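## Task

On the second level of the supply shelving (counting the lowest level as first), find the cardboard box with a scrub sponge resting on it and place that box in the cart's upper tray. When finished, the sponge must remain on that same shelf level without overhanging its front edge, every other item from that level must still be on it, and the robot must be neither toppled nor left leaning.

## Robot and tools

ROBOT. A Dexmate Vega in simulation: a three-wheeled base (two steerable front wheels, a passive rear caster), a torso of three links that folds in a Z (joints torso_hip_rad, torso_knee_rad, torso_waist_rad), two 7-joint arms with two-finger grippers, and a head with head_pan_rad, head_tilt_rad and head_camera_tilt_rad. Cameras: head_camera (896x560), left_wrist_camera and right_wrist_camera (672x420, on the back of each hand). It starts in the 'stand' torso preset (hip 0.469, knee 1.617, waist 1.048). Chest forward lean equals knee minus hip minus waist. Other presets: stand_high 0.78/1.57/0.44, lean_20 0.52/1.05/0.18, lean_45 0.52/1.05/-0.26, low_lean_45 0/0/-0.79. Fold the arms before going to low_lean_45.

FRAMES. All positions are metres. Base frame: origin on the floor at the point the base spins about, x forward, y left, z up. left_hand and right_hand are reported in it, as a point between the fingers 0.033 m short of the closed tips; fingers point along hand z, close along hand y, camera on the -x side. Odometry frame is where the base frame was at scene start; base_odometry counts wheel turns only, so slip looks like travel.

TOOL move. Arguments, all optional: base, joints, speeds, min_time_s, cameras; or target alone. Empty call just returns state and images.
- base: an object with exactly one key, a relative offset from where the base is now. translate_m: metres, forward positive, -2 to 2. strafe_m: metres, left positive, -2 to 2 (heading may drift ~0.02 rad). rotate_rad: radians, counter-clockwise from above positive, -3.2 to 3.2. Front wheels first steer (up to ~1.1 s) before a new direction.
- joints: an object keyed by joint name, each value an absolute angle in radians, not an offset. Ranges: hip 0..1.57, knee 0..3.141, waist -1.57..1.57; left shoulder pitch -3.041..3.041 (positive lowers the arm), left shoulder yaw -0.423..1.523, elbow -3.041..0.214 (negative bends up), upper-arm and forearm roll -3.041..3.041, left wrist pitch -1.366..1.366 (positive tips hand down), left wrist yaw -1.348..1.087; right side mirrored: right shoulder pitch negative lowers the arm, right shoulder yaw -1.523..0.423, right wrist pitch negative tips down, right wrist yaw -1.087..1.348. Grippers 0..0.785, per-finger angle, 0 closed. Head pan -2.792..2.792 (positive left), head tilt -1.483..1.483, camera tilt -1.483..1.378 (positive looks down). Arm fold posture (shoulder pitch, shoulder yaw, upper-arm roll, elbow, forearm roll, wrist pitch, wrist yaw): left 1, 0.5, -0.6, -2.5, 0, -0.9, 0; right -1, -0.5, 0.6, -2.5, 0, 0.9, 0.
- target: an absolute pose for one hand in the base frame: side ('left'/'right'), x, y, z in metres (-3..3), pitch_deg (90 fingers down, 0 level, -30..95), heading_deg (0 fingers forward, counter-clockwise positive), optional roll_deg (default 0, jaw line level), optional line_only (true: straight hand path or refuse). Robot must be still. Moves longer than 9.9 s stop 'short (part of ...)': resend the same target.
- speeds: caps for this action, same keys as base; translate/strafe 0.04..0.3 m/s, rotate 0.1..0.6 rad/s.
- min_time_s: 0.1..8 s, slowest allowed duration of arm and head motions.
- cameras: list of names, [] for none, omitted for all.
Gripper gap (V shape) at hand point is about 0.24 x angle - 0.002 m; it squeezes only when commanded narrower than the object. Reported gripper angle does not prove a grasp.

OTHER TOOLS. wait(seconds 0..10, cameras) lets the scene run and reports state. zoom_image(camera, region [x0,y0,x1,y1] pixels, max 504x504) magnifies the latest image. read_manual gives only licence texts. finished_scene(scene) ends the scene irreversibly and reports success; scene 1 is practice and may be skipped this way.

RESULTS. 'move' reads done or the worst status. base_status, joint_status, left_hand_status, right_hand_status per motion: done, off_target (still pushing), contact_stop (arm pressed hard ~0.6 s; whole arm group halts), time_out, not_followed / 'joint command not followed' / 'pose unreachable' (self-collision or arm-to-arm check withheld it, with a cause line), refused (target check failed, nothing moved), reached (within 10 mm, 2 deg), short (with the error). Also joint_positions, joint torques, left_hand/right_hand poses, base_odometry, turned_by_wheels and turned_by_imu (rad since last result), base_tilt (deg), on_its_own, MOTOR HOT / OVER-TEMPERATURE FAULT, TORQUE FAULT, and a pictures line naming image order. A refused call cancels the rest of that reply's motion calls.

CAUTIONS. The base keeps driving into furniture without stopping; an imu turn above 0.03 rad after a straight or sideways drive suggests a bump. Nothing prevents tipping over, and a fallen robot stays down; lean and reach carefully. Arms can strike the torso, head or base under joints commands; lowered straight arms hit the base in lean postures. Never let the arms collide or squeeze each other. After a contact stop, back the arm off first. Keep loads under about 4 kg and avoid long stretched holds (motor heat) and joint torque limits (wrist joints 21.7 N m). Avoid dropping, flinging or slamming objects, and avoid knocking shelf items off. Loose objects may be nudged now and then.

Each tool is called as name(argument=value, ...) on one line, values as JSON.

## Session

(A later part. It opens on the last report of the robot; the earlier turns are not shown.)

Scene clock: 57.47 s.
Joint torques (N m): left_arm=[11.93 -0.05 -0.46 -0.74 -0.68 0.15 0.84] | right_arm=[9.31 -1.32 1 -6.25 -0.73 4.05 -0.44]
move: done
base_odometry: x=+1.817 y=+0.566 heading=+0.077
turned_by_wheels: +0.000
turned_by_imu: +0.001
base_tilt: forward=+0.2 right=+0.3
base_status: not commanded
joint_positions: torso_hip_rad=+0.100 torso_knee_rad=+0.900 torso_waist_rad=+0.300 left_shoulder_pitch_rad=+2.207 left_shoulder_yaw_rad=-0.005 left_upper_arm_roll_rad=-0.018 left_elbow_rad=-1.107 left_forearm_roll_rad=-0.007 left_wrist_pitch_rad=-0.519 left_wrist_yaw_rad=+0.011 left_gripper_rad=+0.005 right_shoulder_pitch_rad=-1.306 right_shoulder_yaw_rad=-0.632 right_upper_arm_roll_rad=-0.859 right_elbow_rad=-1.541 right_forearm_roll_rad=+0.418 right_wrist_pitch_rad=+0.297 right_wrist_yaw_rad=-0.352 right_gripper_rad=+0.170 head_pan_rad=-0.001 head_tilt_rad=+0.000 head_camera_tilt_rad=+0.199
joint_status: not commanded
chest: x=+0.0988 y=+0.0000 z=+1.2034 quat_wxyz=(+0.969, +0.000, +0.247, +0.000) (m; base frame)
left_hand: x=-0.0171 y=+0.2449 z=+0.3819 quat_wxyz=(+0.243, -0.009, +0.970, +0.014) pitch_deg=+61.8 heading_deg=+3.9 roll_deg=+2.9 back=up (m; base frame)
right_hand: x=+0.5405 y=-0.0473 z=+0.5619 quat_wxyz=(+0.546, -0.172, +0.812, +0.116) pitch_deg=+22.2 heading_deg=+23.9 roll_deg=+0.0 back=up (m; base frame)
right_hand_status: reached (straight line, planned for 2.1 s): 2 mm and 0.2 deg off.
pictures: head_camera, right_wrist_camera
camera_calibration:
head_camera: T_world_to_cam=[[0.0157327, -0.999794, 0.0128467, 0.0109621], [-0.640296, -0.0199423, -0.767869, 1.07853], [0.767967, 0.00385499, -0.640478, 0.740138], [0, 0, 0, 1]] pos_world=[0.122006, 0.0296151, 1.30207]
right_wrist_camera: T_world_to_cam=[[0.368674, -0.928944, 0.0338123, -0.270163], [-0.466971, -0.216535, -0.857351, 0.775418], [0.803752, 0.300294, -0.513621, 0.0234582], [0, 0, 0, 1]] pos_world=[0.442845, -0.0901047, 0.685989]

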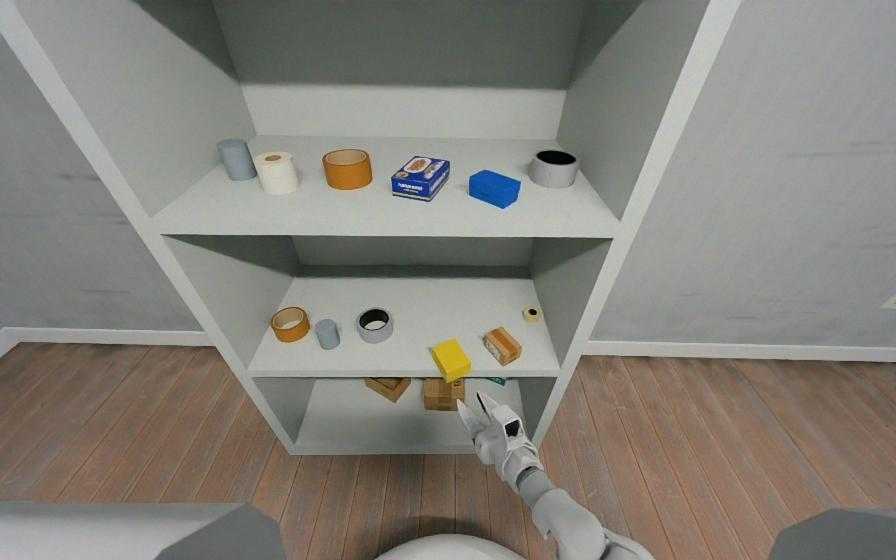

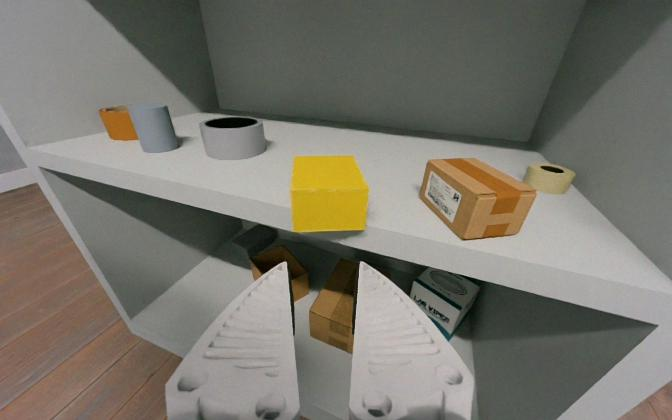

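move(target={"side":"right","x":0.69,"y":0.02,"z":0.558,"pitch_deg":22,"heading_deg":24,"line_only":true}, cameras=["right_wrist_camera","head_camera"])

zoom_image(camera="head_camera", region=[380, 250, 580, 430])

Scene clock: 61.27 s.
Joint torques (N m): left_arm=[10.58 1.04 -0.14 -0.64 -0.84 -0.09 0.84] | right_arm=[31.79 -6.13 10.81 0.42 1.03 0.69 -6.09]
move: done
base_odometry: x=+1.817 y=+0.565 heading=+0.077
turned_by_wheels: +0.000
turned_by_imu: +0.001
base_tilt: forward=+0.2 right=+0.3
base_status: not commanded
joint_positions: torso_hip_rad=+0.100 torso_knee_rad=+0.900 torso_waist_rad=+0.300 left_shoulder_pitch_rad=+2.207 left_shoulder_yaw_rad=-0.005 left_upper_arm_roll_rad=-0.018 left_elbow_rad=-1.107 left_forearm_roll_rad=-0.007 left_wrist_pitch_rad=-0.519 left_wrist_yaw_rad=+0.011 left_gripper_rad=+0.005 right_shoulder_pitch_rad=-0.940 right_shoulder_yaw_rad=-0.295 right_upper_arm_roll_rad=-0.881 right_elbow_rad=-1.098 right_forearm_roll_rad=+0.449 right_wrist_pitch_rad=+0.217 right_wrist_yaw_rad=-0.221 right_gripper_rad=+0.170 head_pan_rad=-0.001 head_tilt_rad=+0.000 head_camera_tilt_rad=+0.199
joint_status: not commanded
chest: x=+0.0986 y=+0.0000 z=+1.2034 quat_wxyz=(+0.969, +0.000, +0.247, +0.000) (m; base frame)
left_hand: x=-0.0171 y=+0.2449 z=+0.3819 quat_wxyz=(+0.243, -0.009, +0.970, +0.014) pitch_deg=+61.8 heading_deg=+3.9 roll_deg=+2.9 back=up (m; base frame)
right_hand: x=+0.6873 y=+0.0208 z=+0.5578 quat_wxyz=(+0.547, -0.173, +0.811, +0.118) pitch_deg=+22.0 heading_deg=+24.2 roll_deg=+0.1 back=up (m; base frame)
right_hand_status: reached (straight line, planned for 1.8 s): 3 mm and 0.2 deg off.
pictures: head_camera, right_wrist_camera
camera_calibration:
head_camera: T_world_to_cam=[[0.0157303, -0.999794, 0.0128521, 0.0109572], [-0.640079, -0.0199438, -0.76805, 1.07869], [0.768148, 0.00385526, -0.640261, 0.740051], [0, 0, 0, 1]] pos_world=[0.121807, 0.0296151, 1.30217]
right_wrist_camera: T_world_to_cam=[[0.372459, -0.927485, 0.0323287, -0.262585], [-0.464085, -0.216308, -0.858974, 0.854086], [0.803679, 0.304929, -0.510998, -0.118675], [0, 0, 0, 1]] pos_world=[0.589548, -0.0226109, 0.681484]

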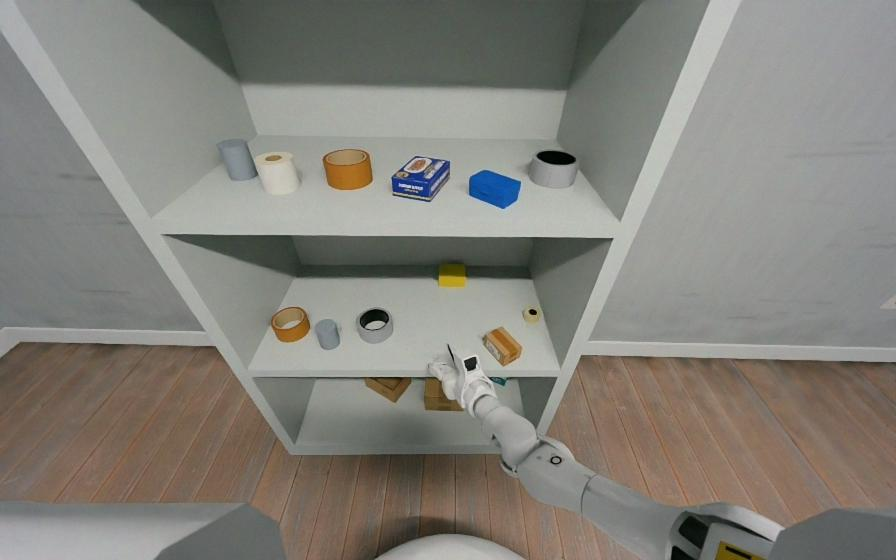

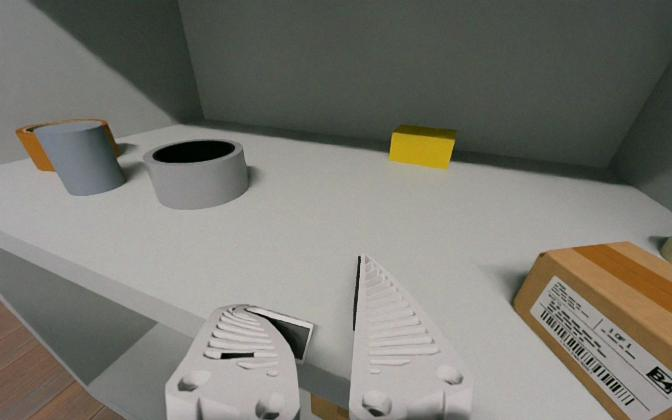

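Scaled by 2.520 from the camera's 896x560 image, which has a finer 960x600 frame.

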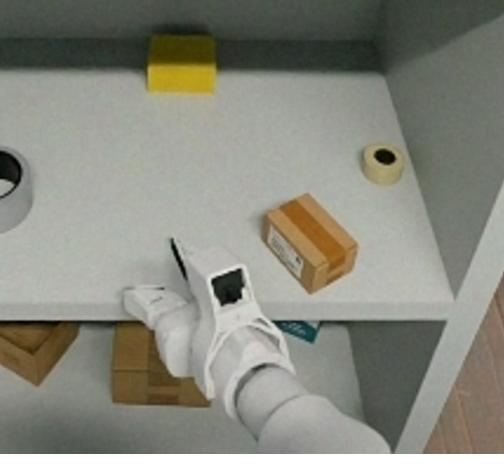

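move(target={"side":"right","x":0.60,"y":-0.02,"z":0.60,"pitch_deg":28,"heading_deg":24}, cameras=[])

move(target={"side":"right","x":0.59,"y":-0.205,"z":0.62,"pitch_deg":35,"heading_deg":24}, cameras=[])

move(joints={"right_gripper_rad":0.5}, cameras=["right_wrist_camera","head_camera"])

Scene clock: 65.87 s.
Joint torques (N m): left_arm=[11.36 0.97 -0.54 -0.96 -0.78 -0.07 0.88] | right_arm=[0.82 -2 6.13 -11.69 -0.35 2.47 -0.3]
move: done
base_odometry: x=+1.817 y=+0.565 heading=+0.077
turned_by_wheels: +0.000
turned_by_imu: +0.001
base_tilt: forward=+0.2 right=+0.3
base_status: not commanded
joint_positions: torso_hip_rad=+0.100 torso_knee_rad=+0.900 torso_waist_rad=+0.300 left_shoulder_pitch_rad=+2.207 left_shoulder_yaw_rad=-0.005 left_upper_arm_roll_rad=-0.018 left_elbow_rad=-1.107 left_forearm_roll_rad=-0.007 left_wrist_pitch_rad=-0.519 left_wrist_yaw_rad=+0.011 left_gripper_rad=+0.005 right_shoulder_pitch_rad=-1.186 right_shoulder_yaw_rad=-0.636 right_upper_arm_roll_rad=-0.812 right_elbow_rad=-1.793 right_forearm_roll_rad=+0.538 right_wrist_pitch_rad=-0.127 right_wrist_yaw_rad=-0.393 right_gripper_rad=+0.170 head_pan_rad=-0.001 head_tilt_rad=+0.000 head_camera_tilt_rad=+0.199
joint_status: not commanded
chest: x=+0.0988 y=+0.0000 z=+1.2034 quat_wxyz=(+0.969, +0.000, +0.247, +0.000) (m; base frame)
left_hand: x=-0.0171 y=+0.2449 z=+0.3819 quat_wxyz=(+0.243, -0.009, +0.970, +0.014) pitch_deg=+61.8 heading_deg=+3.9 roll_deg=+2.9 back=up (m; base frame)
right_hand: x=+0.6007 y=-0.0198 z=+0.5989 quat_wxyz=(+0.504, -0.178, +0.838, +0.107) pitch_deg=+28.0 heading_deg=+24.0 roll_deg=+0.0 back=up (m; base frame)
right_hand_status: reached (straight line, planned for 2.5 s): 1 mm and 0.0 deg off.
pictures: none
No camera images: "cameras" was empty.

Scene clock: 69.27 s.
Joint torques (N m): left_arm=[11.99 1.71 -0.79 -1.22 -0.78 0.06 0.82] | right_arm=[0.35 -7.88 8.68 -10.3 -0.29 3.8 0.17]
move: done
base_odometry: x=+1.817 y=+0.565 heading=+0.077
turned_by_wheels: +0.000
turned_by_imu: +0.001
base_tilt: forward=+0.1 right=+0.3
base_status: not commanded
joint_positions: torso_hip_rad=+0.100 torso_knee_rad=+0.900 torso_waist_rad=+0.300 left_shoulder_pitch_rad=+2.207 left_shoulder_yaw_rad=-0.005 left_upper_arm_roll_rad=-0.018 left_elbow_rad=-1.107 left_forearm_roll_rad=-0.007 left_wrist_pitch_rad=-0.519 left_wrist_yaw_rad=+0.011 left_gripper_rad=+0.005 right_shoulder_pitch_rad=-1.381 right_shoulder_yaw_rad=-1.115 right_upper_arm_roll_rad=-0.504 right_elbow_rad=-1.954 right_forearm_roll_rad=+0.885 right_wrist_pitch_rad=-0.104 right_wrist_yaw_rad=-0.205 right_gripper_rad=+0.170 head_pan_rad=-0.001 head_tilt_rad=+0.000 head_camera_tilt_rad=+0.199
joint_status: not commanded
chest: x=+0.0988 y=+0.0000 z=+1.2034 quat_wxyz=(+0.969, +0.000, +0.247, +0.000) (m; base frame)
left_hand: x=-0.0171 y=+0.2449 z=+0.3819 quat_wxyz=(+0.243, -0.009, +0.970, +0.014) pitch_deg=+61.8 heading_deg=+3.9 roll_deg=+2.9 back=up (m; base frame)
right_hand: x=+0.5898 y=-0.2036 z=+0.6189 quat_wxyz=(+0.452, -0.184, +0.868, +0.096) pitch_deg=+35.0 heading_deg=+24.0 roll_deg=+0.0 back=up (m; base frame)
right_hand_status: reached (straight line, planned for 1.8 s): 2 mm and 0.0 deg off.
pictures: none
No camera images: "cameras" was empty.

Scene clock: 70.13 s.
Joint torques (N m): left_arm=[11.8 1.11 -0.45 -0.04 -0.71 0.24 0.85] | right_arm=[2.09 -9.05 9.61 -7.6 -0.13 2.66 0.2]
move: done
base_odometry: x=+1.817 y=+0.565 heading=+0.077
turned_by_wheels: +0.000
turned_by_imu: +0.000
base_tilt: forward=+0.2 right=+0.4
base_status: not commanded
joint_positions: torso_hip_rad=+0.100 torso_knee_rad=+0.900 torso_waist_rad=+0.300 left_shoulder_pitch_rad=+2.207 left_shoulder_yaw_rad=-0.005 left_upper_arm_roll_rad=-0.018 left_elbow_rad=-1.107 left_forearm_roll_rad=-0.007 left_wrist_pitch_rad=-0.519 left_wrist_yaw_rad=+0.011 left_gripper_rad=+0.005 right_shoulder_pitch_rad=-1.383 right_shoulder_yaw_rad=-1.119 right_upper_arm_roll_rad=-0.501 right_elbow_rad=-1.955 right_forearm_roll_rad=+0.888 right_wrist_pitch_rad=-0.103 right_wrist_yaw_rad=-0.203 right_gripper_rad=+0.500 head_pan_rad=-0.001 head_tilt_rad=+0.000 head_camera_tilt_rad=+0.199
joint_status: all done
chest: x=+0.0988 y=+0.0000 z=+1.2034 quat_wxyz=(+0.969, +0.000, +0.247, +0.000) (m; base frame)
left_hand: x=-0.0171 y=+0.2449 z=+0.3819 quat_wxyz=(+0.243, -0.009, +0.970, +0.014) pitch_deg=+61.8 heading_deg=+3.9 roll_deg=+2.9 back=up (m; base frame)
right_hand: x=+0.5898 y=-0.2049 z=+0.6195 quat_wxyz=(+0.451, -0.184, +0.868, +0.096) pitch_deg=+35.0 heading_deg=+24.0 roll_deg=+0.0 back=up (m; base frame)
pictures: head_camera, right_wrist_camera
camera_calibration:
head_camera: T_world_to_cam=[[0.0157327, -0.999794, 0.0128467, 0.0109621], [-0.640296, -0.0199423, -0.767869, 1.07853], [0.767967, 0.00385499, -0.640478, 0.740138], [0, 0, 0, 1]] pos_world=[0.122006, 0.0296151, 1.30207]
right_wrist_camera: T_world_to_cam=[[0.37726, -0.925168, 0.0416961, -0.445779], [-0.629428, -0.289171, -0.721249, 0.810282], [0.679334, 0.245854, -0.69142, 0.23307], [0, 0, 0, 1]] pos_world=[0.519857, -0.235412, 0.764152]

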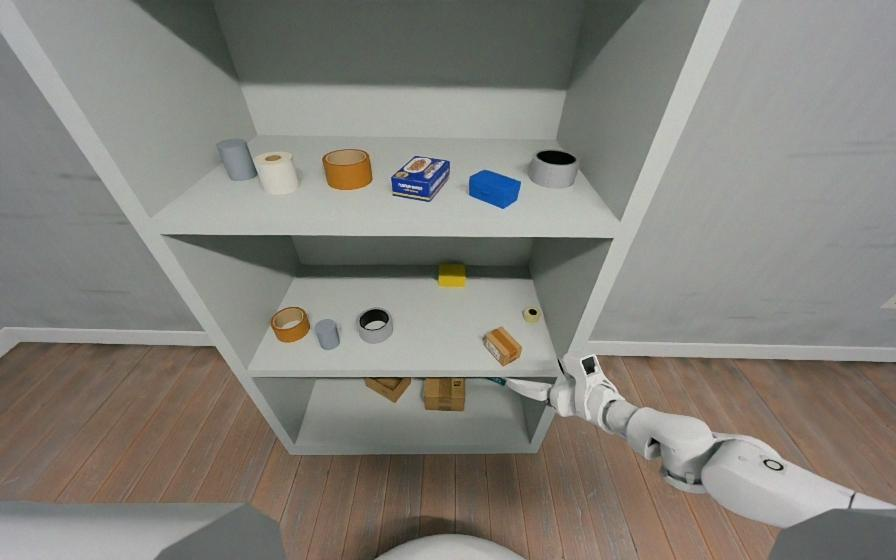

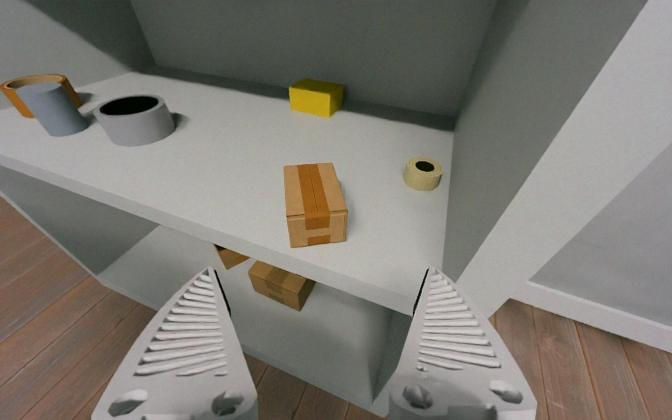

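move(target={"side":"right","x":0.733,"y":-0.139,"z":0.557,"pitch_deg":35,"heading_deg":27}, cameras=["right_wrist_camera"])

move(joints={"right_gripper_rad":0.12,"head_pan_rad":-1.6,"head_camera_tilt_rad":0.2}, cameras=["right_wrist_camera","head_camera"])

move(target={"side":"right","x":0.70,"y":-0.15,"z":0.62,"pitch_deg":35,"heading_deg":27}, cameras=["right_wrist_camera"])

Scene clock: 74.83 s.
Joint torques (N m): left_arm=[11.09 2.19 -0.64 -0.41 -0.83 -0.09 0.94] | right_arm=[17 0.45 0.75 -2.67 0 0.33 1.04]
move: done
base_odometry: x=+1.817 y=+0.565 heading=+0.077
turned_by_wheels: +0.000
turned_by_imu: +0.001
base_tilt: forward=+0.1 right=+0.3
base_status: not commanded
joint_positions: torso_hip_rad=+0.100 torso_knee_rad=+0.900 torso_waist_rad=+0.300 left_shoulder_pitch_rad=+2.207 left_shoulder_yaw_rad=-0.005 left_upper_arm_roll_rad=-0.018 left_elbow_rad=-1.107 left_forearm_roll_rad=-0.007 left_wrist_pitch_rad=-0.519 left_wrist_yaw_rad=+0.011 left_gripper_rad=+0.005 right_shoulder_pitch_rad=-0.842 right_shoulder_yaw_rad=-0.641 right_upper_arm_roll_rad=-0.748 right_elbow_rad=-1.313 right_forearm_roll_rad=+0.670 right_wrist_pitch_rad=-0.175 right_wrist_yaw_rad=+0.041 right_gripper_rad=+0.500 head_pan_rad=-0.001 head_tilt_rad=+0.000 head_camera_tilt_rad=+0.199
joint_status: not commanded
chest: x=+0.0988 y=+0.0000 z=+1.2034 quat_wxyz=(+0.969, +0.000, +0.247, +0.000) (m; base frame)
left_hand: x=-0.0171 y=+0.2449 z=+0.3819 quat_wxyz=(+0.243, -0.009, +0.970, +0.014) pitch_deg=+61.8 heading_deg=+3.9 roll_deg=+2.9 back=up (m; base frame)
right_hand: x=+0.7322 y=-0.1400 z=+0.5575 quat_wxyz=(+0.449, -0.207, +0.863, +0.107) pitch_deg=+35.0 heading_deg=+26.9 roll_deg=+0.0 back=up (m; base frame)
right_hand_status: reached (straight line, planned for 2.5 s): 1 mm and 0.1 deg off.
pictures: right_wrist_camera
camera_calibration:
right_wrist_camera: T_world_to_cam=[[0.424072, -0.90467, 0.0416617, -0.468297], [-0.61302, -0.320612, -0.72209, 0.858034], [0.66661, 0.280679, -0.690543, 0.0911783], [0, 0, 0, 1]] pos_world=[0.663803, -0.17415, 0.70205]

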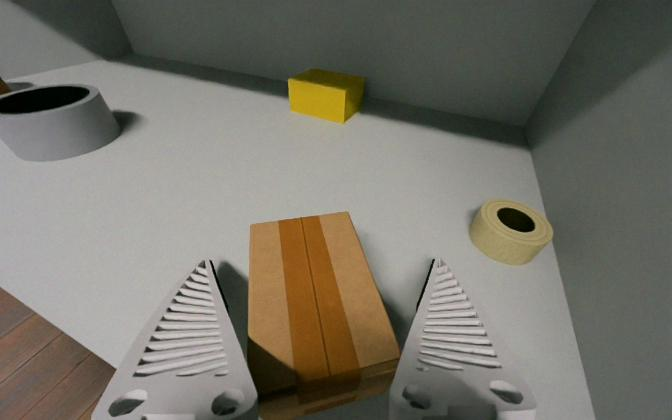

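Scene clock: 76.57 s.
Joint torques (N m): left_arm=[11.41 1.06 -0.57 -1.2 -0.86 0.04 0.84] | right_arm=[14.05 -2.76 1.36 -0.03 -0.4 0.12 0.01]
move: done
base_odometry: x=+1.817 y=+0.565 heading=+0.077
turned_by_wheels: +0.000
turned_by_imu: +0.001
base_tilt: forward=+0.2 right=+0.3
base_status: not commanded
joint_positions: torso_hip_rad=+0.100 torso_knee_rad=+0.900 torso_waist_rad=+0.300 left_shoulder_pitch_rad=+2.207 left_shoulder_yaw_rad=-0.005 left_upper_arm_roll_rad=-0.018 left_elbow_rad=-1.107 left_forearm_roll_rad=-0.007 left_wrist_pitch_rad=-0.519 left_wrist_yaw_rad=+0.011 left_gripper_rad=+0.005 right_shoulder_pitch_rad=-0.839 right_shoulder_yaw_rad=-0.637 right_upper_arm_roll_rad=-0.749 right_elbow_rad=-1.308 right_forearm_roll_rad=+0.668 right_wrist_pitch_rad=-0.175 right_wrist_yaw_rad=+0.043 right_gripper_rad=+0.121 head_pan_rad=-1.599 head_tilt_rad=+0.000 head_camera_tilt_rad=+0.199
joint_status: all done
chest: x=+0.0988 y=+0.0000 z=+1.2034 quat_wxyz=(+0.969, +0.000, +0.247, +0.000) (m; base frame)
left_hand: x=-0.0171 y=+0.2449 z=+0.3819 quat_wxyz=(+0.243, -0.009, +0.970, +0.014) pitch_deg=+61.8 heading_deg=+3.9 roll_deg=+2.9 back=up (m; base frame)
right_hand: x=+0.7331 y=-0.1389 z=+0.5574 quat_wxyz=(+0.449, -0.207, +0.862, +0.108) pitch_deg=+35.0 heading_deg=+27.0 roll_deg=+0.0 back=up (m; base frame)
pictures: head_camera, right_wrist_camera
camera_calibration:
head_camera: T_world_to_cam=[[-0.868261, 0.0203004, 0.495693, -0.556833], [-0.482918, 0.194285, -0.85384, 1.17971], [-0.113639, -0.980735, -0.158887, 0.173835], [0, 0, 0, 1]] pos_world=[0.105981, -0.0474102, 1.31092]
right_wrist_camera: T_world_to_cam=[[0.425281, -0.904118, 0.0413232, -0.468242], [-0.612504, -0.321124, -0.7223, 0.85855], [0.666314, 0.28187, -0.690344, 0.0904912], [0, 0, 0, 1]] pos_world=[0.664704, -0.173151, 0.70195]

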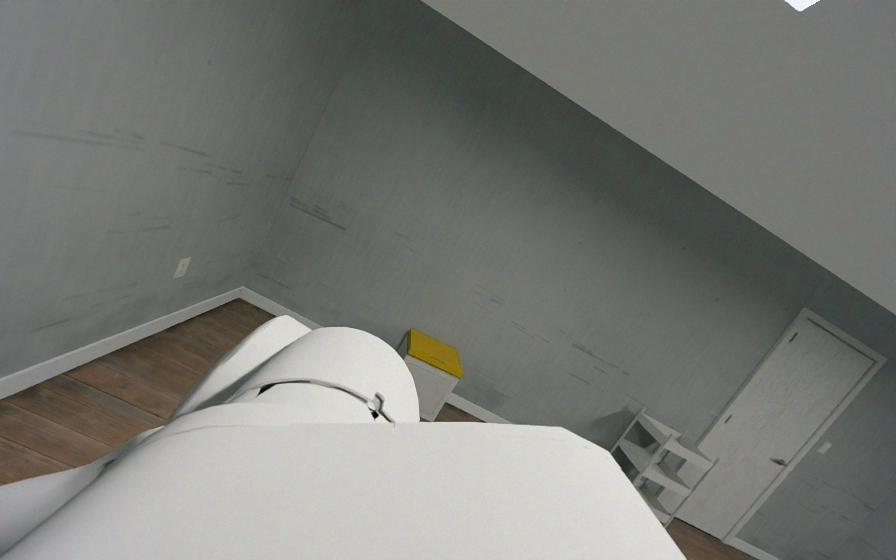

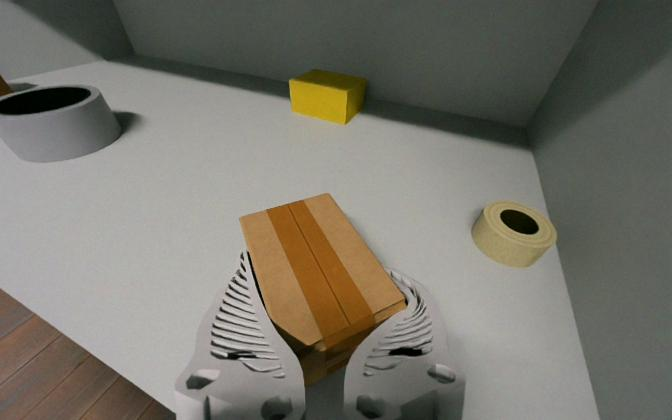

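Scene clock: 79.67 s.
Joint torques (N m): left_arm=[11.5 0.77 -0.36 -1.46 -0.77 -0.18 0.81] | right_arm=[6.01 -6.21 10.04 -10.47 0 3.39 -0.19]
move: done
base_odometry: x=+1.817 y=+0.565 heading=+0.077
turned_by_wheels: +0.000
turned_by_imu: +0.001
base_tilt: forward=+0.1 right=+0.3
base_status: not commanded
joint_positions: torso_hip_rad=+0.100 torso_knee_rad=+0.900 torso_waist_rad=+0.300 left_shoulder_pitch_rad=+2.207 left_shoulder_yaw_rad=-0.005 left_upper_arm_roll_rad=-0.018 left_elbow_rad=-1.107 left_forearm_roll_rad=-0.007 left_wrist_pitch_rad=-0.519 left_wrist_yaw_rad=+0.011 left_gripper_rad=+0.005 right_shoulder_pitch_rad=-0.975 right_shoulder_yaw_rad=-0.841 right_upper_arm_roll_rad=-0.642 right_elbow_rad=-1.702 right_forearm_roll_rad=+0.787 right_wrist_pitch_rad=-0.329 right_wrist_yaw_rad=-0.069 right_gripper_rad=+0.121 head_pan_rad=-1.599 head_tilt_rad=+0.000 head_camera_tilt_rad=+0.199
joint_status: not commanded
chest: x=+0.0988 y=+0.0000 z=+1.2034 quat_wxyz=(+0.969, +0.000, +0.247, +0.000) (m; base frame)
left_hand: x=-0.0171 y=+0.2449 z=+0.3819 quat_wxyz=(+0.243, -0.009, +0.970, +0.014) pitch_deg=+61.9 heading_deg=+3.9 roll_deg=+2.9 back=up (m; base frame)
right_hand: x=+0.7003 y=-0.1501 z=+0.6185 quat_wxyz=(+0.449, -0.207, +0.863, +0.108) pitch_deg=+35.0 heading_deg=+27.0 roll_deg=+0.0 back=up (m; base frame)
right_hand_status: reached (straight line, planned for 1.6 s): 2 mm and 0.1 deg off.
pictures: right_wrist_camera
camera_calibration:
right_wrist_camera: T_world_to_cam=[[0.424968, -0.904262, 0.0413798, -0.466814], [-0.613703, -0.321417, -0.721151, 0.879052], [0.66541, 0.281071, -0.691541, 0.158928], [0, 0, 0, 1]] pos_world=[0.632105, -0.18425, 0.763151]

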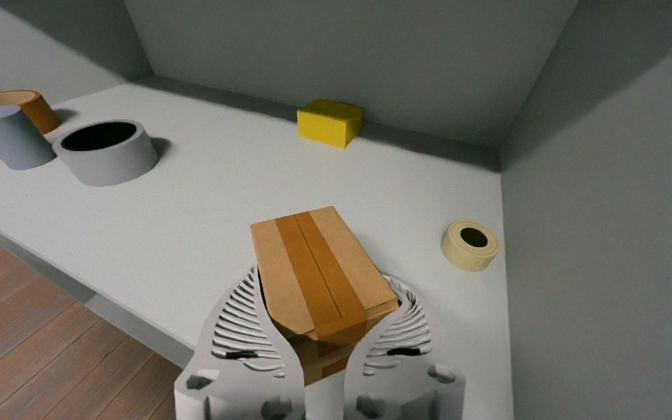

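move(base={"translate_m": -0.32}, cameras=[])

move(base={"rotate_rad": -2.59}, joints={"torso_hip_rad":0.7,"torso_knee_rad":1.5,"torso_waist_rad":0.3,"head_pan_rad":0,"head_camera_tilt_rad":0.0}, cameras=["head_camera"])

Scene clock: 84.63 s.
Joint torques (N m): left_arm=[11.65 0.8 -0.55 -0.1 -0.85 -0.22 0.63] | right_arm=[9.22 -7.47 9.57 -10.46 -0.26 3.31 -0.22]
move: done
base_odometry: x=+1.498 y=+0.542 heading=+0.076
turned_by_wheels: -0.001
turned_by_imu: +0.002
base_tilt: forward=+0.2 right=+0.3
base_status: done
joint_positions: torso_hip_rad=+0.100 torso_knee_rad=+0.900 torso_waist_rad=+0.300 left_shoulder_pitch_rad=+2.207 left_shoulder_yaw_rad=-0.005 left_upper_arm_roll_rad=-0.018 left_elbow_rad=-1.107 left_forearm_roll_rad=-0.007 left_wrist_pitch_rad=-0.519 left_wrist_yaw_rad=+0.011 left_gripper_rad=+0.005 right_shoulder_pitch_rad=-0.977 right_shoulder_yaw_rad=-0.844 right_upper_arm_roll_rad=-0.640 right_elbow_rad=-1.707 right_forearm_roll_rad=+0.789 right_wrist_pitch_rad=-0.331 right_wrist_yaw_rad=-0.071 right_gripper_rad=+0.121 head_pan_rad=-1.599 head_tilt_rad=+0.000 head_camera_tilt_rad=+0.199
joint_status: not commanded
chest: x=+0.0989 y=+0.0000 z=+1.2033 quat_wxyz=(+0.969, +0.000, +0.247, +0.000) (m; base frame)
left_hand: x=-0.0171 y=+0.2449 z=+0.3819 quat_wxyz=(+0.243, -0.009, +0.970, +0.014) pitch_deg=+61.9 heading_deg=+3.9 roll_deg=+2.9 back=up (m; base frame)
right_hand: x=+0.6997 y=-0.1501 z=+0.6193 quat_wxyz=(+0.448, -0.207, +0.863, +0.108) pitch_deg=+35.1 heading_deg=+27.0 roll_deg=+0.0 back=up (m; base frame)
pictures: none
No camera images: "cameras" was empty.

Scene clock: 90.50 s.
Joint torques (N m): left_arm=[15.66 1.28 -0.35 -0.47 -0.21 -2 0.27] | right_arm=[7.89 -6.32 9.56 -9.38 -0.09 2.15 -0.32]
move: done
base_odometry: x=+1.498 y=+0.542 heading=-2.511
turned_by_wheels: -2.588
turned_by_imu: -2.516
base_tilt: forward=+0.1 right=+0.3
base_status: done
joint_positions: torso_hip_rad=+0.700 torso_knee_rad=+1.500 torso_waist_rad=+0.300 left_shoulder_pitch_rad=+2.207 left_shoulder_yaw_rad=-0.005 left_upper_arm_roll_rad=-0.018 left_elbow_rad=-1.107 left_forearm_roll_rad=-0.008 left_wrist_pitch_rad=-0.519 left_wrist_yaw_rad=+0.011 left_gripper_rad=+0.005 right_shoulder_pitch_rad=-0.977 right_shoulder_yaw_rad=-0.844 right_upper_arm_roll_rad=-0.640 right_elbow_rad=-1.707 right_forearm_roll_rad=+0.789 right_wrist_pitch_rad=-0.331 right_wrist_yaw_rad=-0.071 right_gripper_rad=+0.121 head_pan_rad=-0.001 head_tilt_rad=+0.000 head_camera_tilt_rad=+0.001
joint_status: all done
chest: x=-0.0369 y=+0.0000 z=+1.4000 quat_wxyz=(+0.969, +0.000, +0.247, +0.000) (m; base frame)
left_hand: x=-0.1529 y=+0.2450 z=+0.5785 quat_wxyz=(+0.243, -0.009, +0.970, +0.015) pitch_deg=+61.9 heading_deg=+4.0 roll_deg=+2.9 back=up (m; base frame)
right_hand: x=+0.5639 y=-0.1501 z=+0.8160 quat_wxyz=(+0.448, -0.207, +0.863, +0.108) pitch_deg=+35.1 heading_deg=+27.0 roll_deg=+0.0 back=up (m; base frame)
pictures: head_camera
camera_calibration:
head_camera: T_world_to_cam=[[0.0129416, -0.999792, 0.0157824, 0.00599191], [-0.476432, -0.0200425, -0.878983, 1.32002], [0.879116, 0.00385622, -0.476592, 0.734491], [0, 0, 0, 1]] pos_world=[-0.0168789, 0.0296148, 1.51023]

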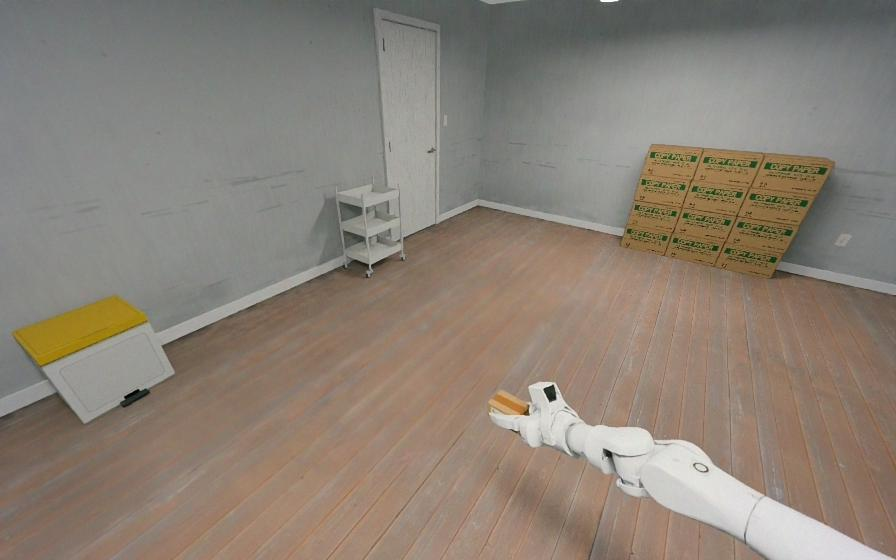

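move(base={"rotate_rad": 0.086}, cameras=[])

move(base={"translate_m": 2.0}, cameras=[])

move(base={"translate_m": 0.45}, cameras=[])

move(base={"rotate_rad": 0.8}, cameras=["head_camera","right_wrist_camera"])

Scene clock: 92.93 s.
Joint torques (N m): left_arm=[15.66 2.01 -0.61 -0.92 -0.24 -1.92 0.06] | right_arm=[7.58 -4.06 9.58 -10.23 -0.28 3.6 -0.29]
move: done
base_odometry: x=+1.498 y=+0.542 heading=-2.425
turned_by_wheels: +0.086
turned_by_imu: +0.084
base_tilt: forward=+0.1 right=+0.3
base_status: done
joint_positions: torso_hip_rad=+0.700 torso_knee_rad=+1.500 torso_waist_rad=+0.300 left_shoulder_pitch_rad=+2.207 left_shoulder_yaw_rad=-0.005 left_upper_arm_roll_rad=-0.018 left_elbow_rad=-1.107 left_forearm_roll_rad=-0.008 left_wrist_pitch_rad=-0.519 left_wrist_yaw_rad=+0.011 left_gripper_rad=+0.005 right_shoulder_pitch_rad=-0.977 right_shoulder_yaw_rad=-0.844 right_upper_arm_roll_rad=-0.640 right_elbow_rad=-1.707 right_forearm_roll_rad=+0.789 right_wrist_pitch_rad=-0.331 right_wrist_yaw_rad=-0.071 right_gripper_rad=+0.121 head_pan_rad=-0.001 head_tilt_rad=+0.000 head_camera_tilt_rad=+0.001
joint_status: not commanded
chest: x=-0.0368 y=+0.0000 z=+1.4000 quat_wxyz=(+0.969, +0.000, +0.247, +0.000) (m; base frame)
left_hand: x=-0.1529 y=+0.2450 z=+0.5785 quat_wxyz=(+0.243, -0.009, +0.970, +0.015) pitch_deg=+61.9 heading_deg=+4.0 roll_deg=+2.9 back=up (m; base frame)
right_hand: x=+0.5639 y=-0.1501 z=+0.8160 quat_wxyz=(+0.448, -0.207, +0.863, +0.108) pitch_deg=+35.1 heading_deg=+27.0 roll_deg=+0.0 back=up (m; base frame)
pictures: none
No camera images: "cameras" was empty.

Scene clock: 101.53 s.
Joint torques (N m): left_arm=[16.18 1.62 -0.54 0.65 -0.22 -1.77 0.21] | right_arm=[7.06 -4.82 8.79 -9.54 0.09 2.98 -0.06]
move: done
base_odometry: x=-0.014 y=-0.767 heading=-2.426
turned_by_wheels: -0.001
turned_by_imu: -0.012
base_tilt: forward=+0.1 right=+0.3
base_status: done
joint_positions: torso_hip_rad=+0.700 torso_knee_rad=+1.500 torso_waist_rad=+0.300 left_shoulder_pitch_rad=+2.206 left_shoulder_yaw_rad=-0.005 left_upper_arm_roll_rad=-0.018 left_elbow_rad=-1.107 left_forearm_roll_rad=-0.008 left_wrist_pitch_rad=-0.519 left_wrist_yaw_rad=+0.011 left_gripper_rad=+0.005 right_shoulder_pitch_rad=-0.977 right_shoulder_yaw_rad=-0.844 right_upper_arm_roll_rad=-0.640 right_elbow_rad=-1.707 right_forearm_roll_rad=+0.789 right_wrist_pitch_rad=-0.331 right_wrist_yaw_rad=-0.071 right_gripper_rad=+0.121 head_pan_rad=-0.001 head_tilt_rad=+0.000 head_camera_tilt_rad=+0.001
joint_status: not commanded
chest: x=-0.0368 y=+0.0000 z=+1.4000 quat_wxyz=(+0.969, +0.000, +0.248, +0.000) (m; base frame)
left_hand: x=-0.1528 y=+0.2450 z=+0.5785 quat_wxyz=(+0.243, -0.009, +0.970, +0.015) pitch_deg=+61.9 heading_deg=+4.0 roll_deg=+2.9 back=up (m; base frame)
right_hand: x=+0.5640 y=-0.1501 z=+0.8160 quat_wxyz=(+0.448, -0.207, +0.863, +0.108) pitch_deg=+35.1 heading_deg=+27.0 roll_deg=+0.0 back=up (m; base frame)
pictures: none
No camera images: "cameras" was empty.

Scene clock: 104.70 s.
Joint torques (N m): left_arm=[17.33 0.75 -0.61 -0.48 -0.2 -2.32 0.14] | right_arm=[6.93 -5.54 9.11 -10.25 -0.3 3.5 -0.28]
move: done
base_odometry: x=-0.354 y=-1.062 heading=-2.427
turned_by_wheels: -0.001
turned_by_imu: -0.003
base_tilt: forward=+0.1 right=+0.3
base_status: done
joint_positions: torso_hip_rad=+0.700 torso_knee_rad=+1.500 torso_waist_rad=+0.300 left_shoulder_pitch_rad=+2.206 left_shoulder_yaw_rad=-0.005 left_upper_arm_roll_rad=-0.018 left_elbow_rad=-1.107 left_forearm_roll_rad=-0.008 left_wrist_pitch_rad=-0.519 left_wrist_yaw_rad=+0.011 left_gripper_rad=+0.005 right_shoulder_pitch_rad=-0.977 right_shoulder_yaw_rad=-0.844 right_upper_arm_roll_rad=-0.640 right_elbow_rad=-1.707 right_forearm_roll_rad=+0.789 right_wrist_pitch_rad=-0.331 right_wrist_yaw_rad=-0.071 right_gripper_rad=+0.121 head_pan_rad=-0.001 head_tilt_rad=+0.000 head_camera_tilt_rad=+0.001
joint_status: not commanded
chest: x=-0.0368 y=+0.0000 z=+1.4000 quat_wxyz=(+0.969, +0.000, +0.248, +0.000) (m; base frame)
left_hand: x=-0.1528 y=+0.2450 z=+0.5785 quat_wxyz=(+0.243, -0.009, +0.970, +0.015) pitch_deg=+61.9 heading_deg=+4.0 roll_deg=+2.9 back=up (m; base frame)
right_hand: x=+0.5639 y=-0.1501 z=+0.8160 quat_wxyz=(+0.448, -0.207, +0.863, +0.108) pitch_deg=+35.1 heading_deg=+27.0 roll_deg=+0.0 back=up (m; base frame)
pictures: none
No camera images: "cameras" was empty.

Scene clock: 107.60 s.
Joint torques (N m): left_arm=[16.6 0.39 0.17 0.14 -0.16 -1.46 0.13] | right_arm=[8.1 -4.49 8.74 -9.6 -0.27 3.15 -0.09]
move: done
base_odometry: x=-0.355 y=-1.063 heading=-1.628
turned_by_wheels: +0.799
turned_by_imu: +0.777
base_tilt: forward=+0.1 right=+0.3
base_status: done
joint_positions: torso_hip_rad=+0.700 torso_knee_rad=+1.500 torso_waist_rad=+0.300 left_shoulder_pitch_rad=+2.206 left_shoulder_yaw_rad=-0.005 left_upper_arm_roll_rad=-0.018 left_elbow_rad=-1.107 left_forearm_roll_rad=-0.008 left_wrist_pitch_rad=-0.519 left_wrist_yaw_rad=+0.011 left_gripper_rad=+0.005 right_shoulder_pitch_rad=-0.977 right_shoulder_yaw_rad=-0.844 right_upper_arm_roll_rad=-0.640 right_elbow_rad=-1.707 right_forearm_roll_rad=+0.789 right_wrist_pitch_rad=-0.331 right_wrist_yaw_rad=-0.071 right_gripper_rad=+0.121 head_pan_rad=-0.001 head_tilt_rad=+0.000 head_camera_tilt_rad=+0.001
joint_status: not commanded
chest: x=-0.0368 y=+0.0000 z=+1.4000 quat_wxyz=(+0.969, +0.000, +0.248, +0.000) (m; base frame)
left_hand: x=-0.1528 y=+0.2450 z=+0.5785 quat_wxyz=(+0.243, -0.009, +0.970, +0.015) pitch_deg=+61.9 heading_deg=+4.0 roll_deg=+2.9 back=up (m; base frame)
right_hand: x=+0.5639 y=-0.1501 z=+0.8160 quat_wxyz=(+0.448, -0.207, +0.863, +0.108) pitch_deg=+35.1 heading_deg=+27.0 roll_deg=+0.0 back=up (m; base frame)
pictures: head_camera, right_wrist_camera
camera_calibration:
head_camera: T_world_to_cam=[[0.0129416, -0.999792, 0.0157824, 0.00599062], [-0.476432, -0.0200425, -0.878983, 1.32007], [0.879116, 0.00385622, -0.476592, 0.734403], [0, 0, 0, 1]] pos_world=[-0.0167789, 0.0296148, 1.51023]
right_wrist_camera: T_world_to_cam=[[0.425439, -0.904036, 0.0414697, -0.417342], [-0.613747, -0.321898, -0.7209, 0.937524], [0.665069, 0.281247, -0.691797, 0.386651], [0, 0, 0, 1]] pos_world=[0.495806, -0.18425, 0.960652]

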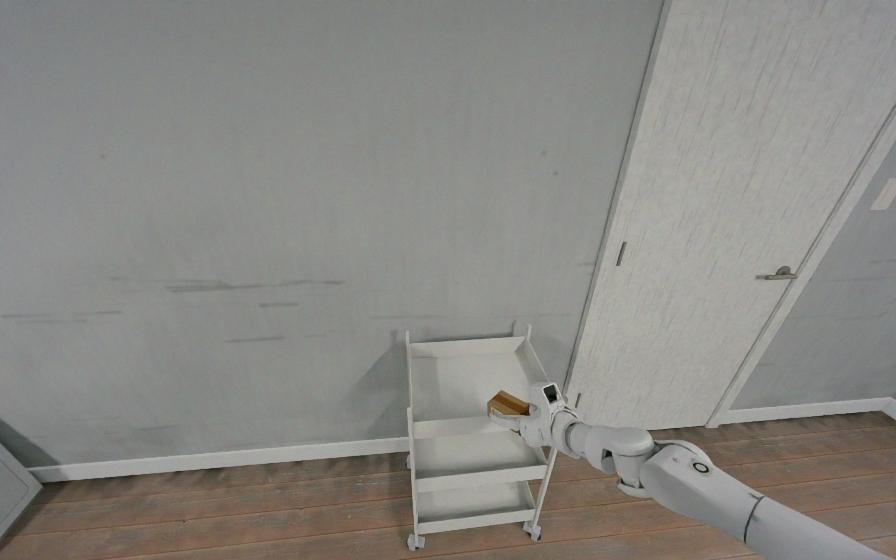

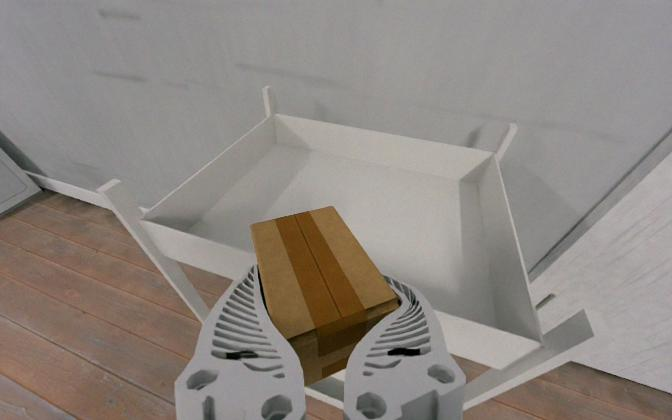

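move(base={"translate_m": 0.2}, cameras=[])

move(joints={"torso_hip_rad":0.32,"torso_knee_rad":1.12,"torso_waist_rad":0.3,"head_camera_tilt_rad":0.2}, cameras=["head_camera","right_wrist_camera"])

zoom_image(camera="head_camera", region=[350, 250, 620, 450])

Scene clock: 110.90 s.
Joint torques (N m): left_arm=[18.12 1.17 -0.17 0.14 -0.05 -2.35 0.13] | right_arm=[9.52 -4.59 9.93 -9.9 -0.19 2.34 -0.04]
move: done
base_odometry: x=-0.366 y=-1.263 heading=-1.626
turned_by_wheels: +0.001
turned_by_imu: +0.001
base_tilt: forward=+0.1 right=+0.3
base_status: done
joint_positions: torso_hip_rad=+0.700 torso_knee_rad=+1.500 torso_waist_rad=+0.300 left_shoulder_pitch_rad=+2.206 left_shoulder_yaw_rad=-0.005 left_upper_arm_roll_rad=-0.018 left_elbow_rad=-1.107 left_forearm_roll_rad=-0.008 left_wrist_pitch_rad=-0.519 left_wrist_yaw_rad=+0.011 left_gripper_rad=+0.005 right_shoulder_pitch_rad=-0.977 right_shoulder_yaw_rad=-0.844 right_upper_arm_roll_rad=-0.640 right_elbow_rad=-1.707 right_forearm_roll_rad=+0.789 right_wrist_pitch_rad=-0.331 right_wrist_yaw_rad=-0.071 right_gripper_rad=+0.121 head_pan_rad=-0.001 head_tilt_rad=+0.000 head_camera_tilt_rad=+0.001
joint_status: not commanded
chest: x=-0.0367 y=+0.0000 z=+1.4000 quat_wxyz=(+0.969, +0.000, +0.248, +0.000) (m; base frame)
left_hand: x=-0.1528 y=+0.2450 z=+0.5785 quat_wxyz=(+0.243, -0.009, +0.970, +0.015) pitch_deg=+61.9 heading_deg=+4.0 roll_deg=+2.9 back=up (m; base frame)
right_hand: x=+0.5640 y=-0.1501 z=+0.8160 quat_wxyz=(+0.448, -0.207, +0.863, +0.108) pitch_deg=+35.1 heading_deg=+27.0 roll_deg=+0.0 back=up (m; base frame)
pictures: none
No camera images: "cameras" was empty.

Scene clock: 113.60 s.
Joint torques (N m): left_arm=[17.93 1.22 0.06 0.03 -0.13 -1.95 0.14] | right_arm=[10.02 -4.19 10.02 -9.53 -0.13 2.91 -0.01]
move: done
base_odometry: x=-0.366 y=-1.263 heading=-1.626
turned_by_wheels: +0.000
turned_by_imu: +0.001
base_tilt: forward=+0.1 right=+0.3
base_status: not commanded
joint_positions: torso_hip_rad=+0.320 torso_knee_rad=+1.120 torso_waist_rad=+0.300 left_shoulder_pitch_rad=+2.206 left_shoulder_yaw_rad=-0.005 left_upper_arm_roll_rad=-0.018 left_elbow_rad=-1.107 left_forearm_roll_rad=-0.008 left_wrist_pitch_rad=-0.519 left_wrist_yaw_rad=+0.011 left_gripper_rad=+0.005 right_shoulder_pitch_rad=-0.977 right_shoulder_yaw_rad=-0.844 right_upper_arm_roll_rad=-0.640 right_elbow_rad=-1.707 right_forearm_roll_rad=+0.789 right_wrist_pitch_rad=-0.331 right_wrist_yaw_rad=-0.071 right_gripper_rad=+0.121 head_pan_rad=-0.001 head_tilt_rad=+0.000 head_camera_tilt_rad=+0.199
joint_status: all done
chest: x=+0.0632 y=+0.0000 z=+1.2846 quat_wxyz=(+0.969, +0.000, +0.247, +0.000) (m; base frame)
left_hand: x=-0.0528 y=+0.2450 z=+0.4631 quat_wxyz=(+0.243, -0.009, +0.970, +0.015) pitch_deg=+61.9 heading_deg=+4.0 roll_deg=+2.9 back=up (m; base frame)
right_hand: x=+0.6640 y=-0.1501 z=+0.7006 quat_wxyz=(+0.448, -0.207, +0.863, +0.108) pitch_deg=+35.1 heading_deg=+27.0 roll_deg=+0.0 back=up (m; base frame)
pictures: head_camera, right_wrist_camera
camera_calibration:
head_camera: T_world_to_cam=[[0.0157346, -0.999794, 0.0128447, 0.0104789], [-0.640404, -0.0199425, -0.767779, 1.11811], [0.767877, 0.00385487, -0.640586, 0.81963], [0, 0, 0, 1]] pos_world=[0.0865056, 0.0296151, 1.38337]
right_wrist_camera: T_world_to_cam=[[0.425434, -0.904039, 0.0414695, -0.455101], [-0.6137, -0.321873, -0.720951, 0.915798], [0.665116, 0.281267, -0.691744, 0.240311], [0, 0, 0, 1]] pos_world=[0.595806, -0.18425, 0.845352]

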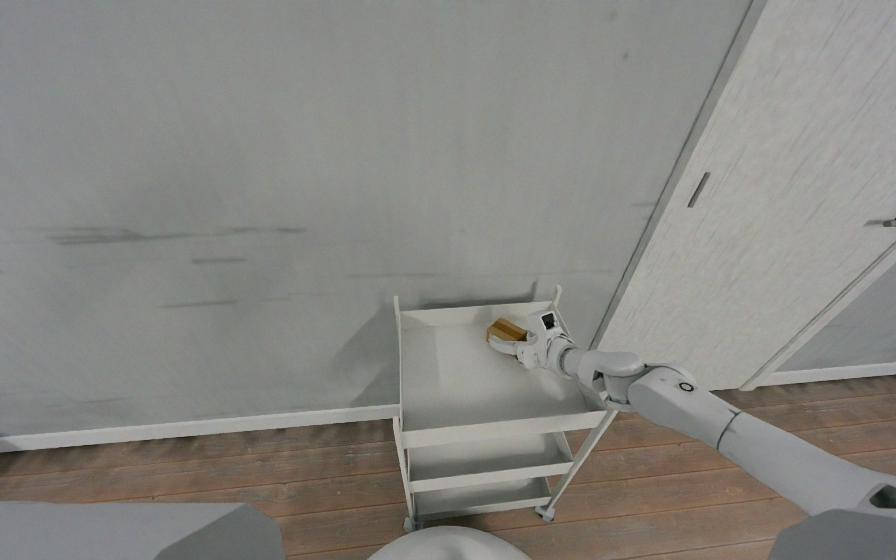

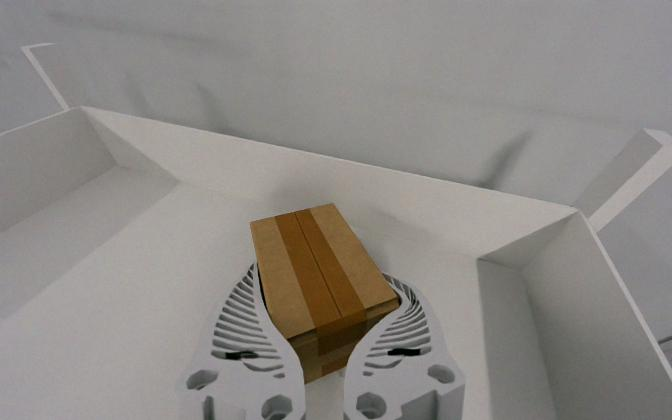

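Scaled by 1.867 from the camera's 896x560 image, which has a finer 960x600 frame.

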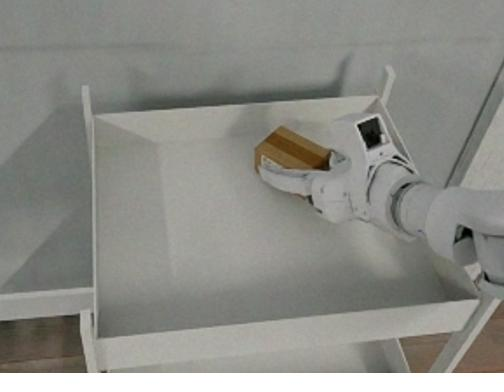

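move(target={"side":"right","x":0.63,"y":-0.13,"z":0.668,"pitch_deg":35,"heading_deg":24}, cameras=["right_wrist_camera"])

Scene clock: 115.77 s.
Joint torques (N m): left_arm=[17.11 0.47 0.02 -0.7 -0.12 -1.83 0.23] | right_arm=[-19.12 1.58 -12.17 -0.63 2.29 -9.22 3.54]
move: done
base_odometry: x=-0.366 y=-1.263 heading=-1.627
turned_by_wheels: +0.000
turned_by_imu: +0.000
base_tilt: forward=+0.1 right=+0.3
base_status: not commanded
joint_positions: torso_hip_rad=+0.320 torso_knee_rad=+1.120 torso_waist_rad=+0.300 left_shoulder_pitch_rad=+2.206 left_shoulder_yaw_rad=-0.005 left_upper_arm_roll_rad=-0.018 left_elbow_rad=-1.107 left_forearm_roll_rad=-0.008 left_wrist_pitch_rad=-0.519 left_wrist_yaw_rad=+0.011 left_gripper_rad=+0.005 right_shoulder_pitch_rad=-1.058 right_shoulder_yaw_rad=-0.786 right_upper_arm_roll_rad=-0.672 right_elbow_rad=-1.718 right_forearm_roll_rad=+0.743 right_wrist_pitch_rad=-0.268 right_wrist_yaw_rad=-0.184 right_gripper_rad=+0.121 head_pan_rad=-0.001 head_tilt_rad=+0.000 head_camera_tilt_rad=+0.199
joint_status: not commanded
chest: x=+0.0626 y=+0.0000 z=+1.2847 quat_wxyz=(+0.969, +0.000, +0.247, +0.000) (m; base frame)
left_hand: x=-0.0526 y=+0.2450 z=+0.4631 quat_wxyz=(+0.243, -0.009, +0.970, +0.015) pitch_deg=+61.8 heading_deg=+4.0 roll_deg=+2.9 back=up (m; base frame)
right_hand: x=+0.6341 y=-0.1319 z=+0.6725 quat_wxyz=(+0.455, -0.185, +0.866, +0.095) pitch_deg=+34.6 heading_deg=+23.9 roll_deg=-0.2 back=up (m; base frame)
right_hand_status: reached (straight line, planned for 0.7 s): 6 mm and 0.4 deg off.
pictures: right_wrist_camera
camera_calibration:
right_wrist_camera: T_world_to_cam=[[0.377327, -0.925025, 0.0441895, -0.398907], [-0.623959, -0.2892, -0.725974, 0.897247], [0.684324, 0.246357, -0.686301, 0.215125], [0, 0, 0, 1]] pos_world=[0.563148, -0.162513, 0.816646]

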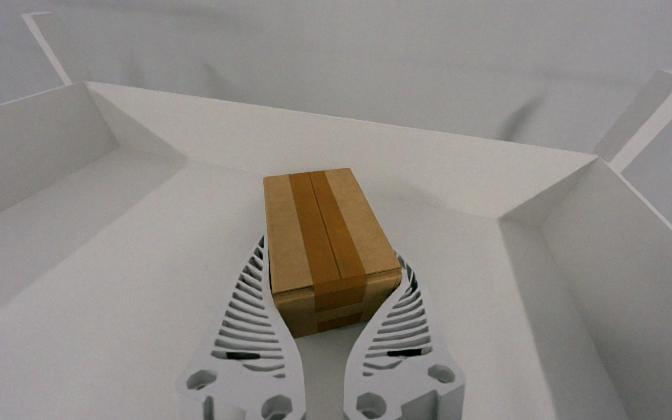

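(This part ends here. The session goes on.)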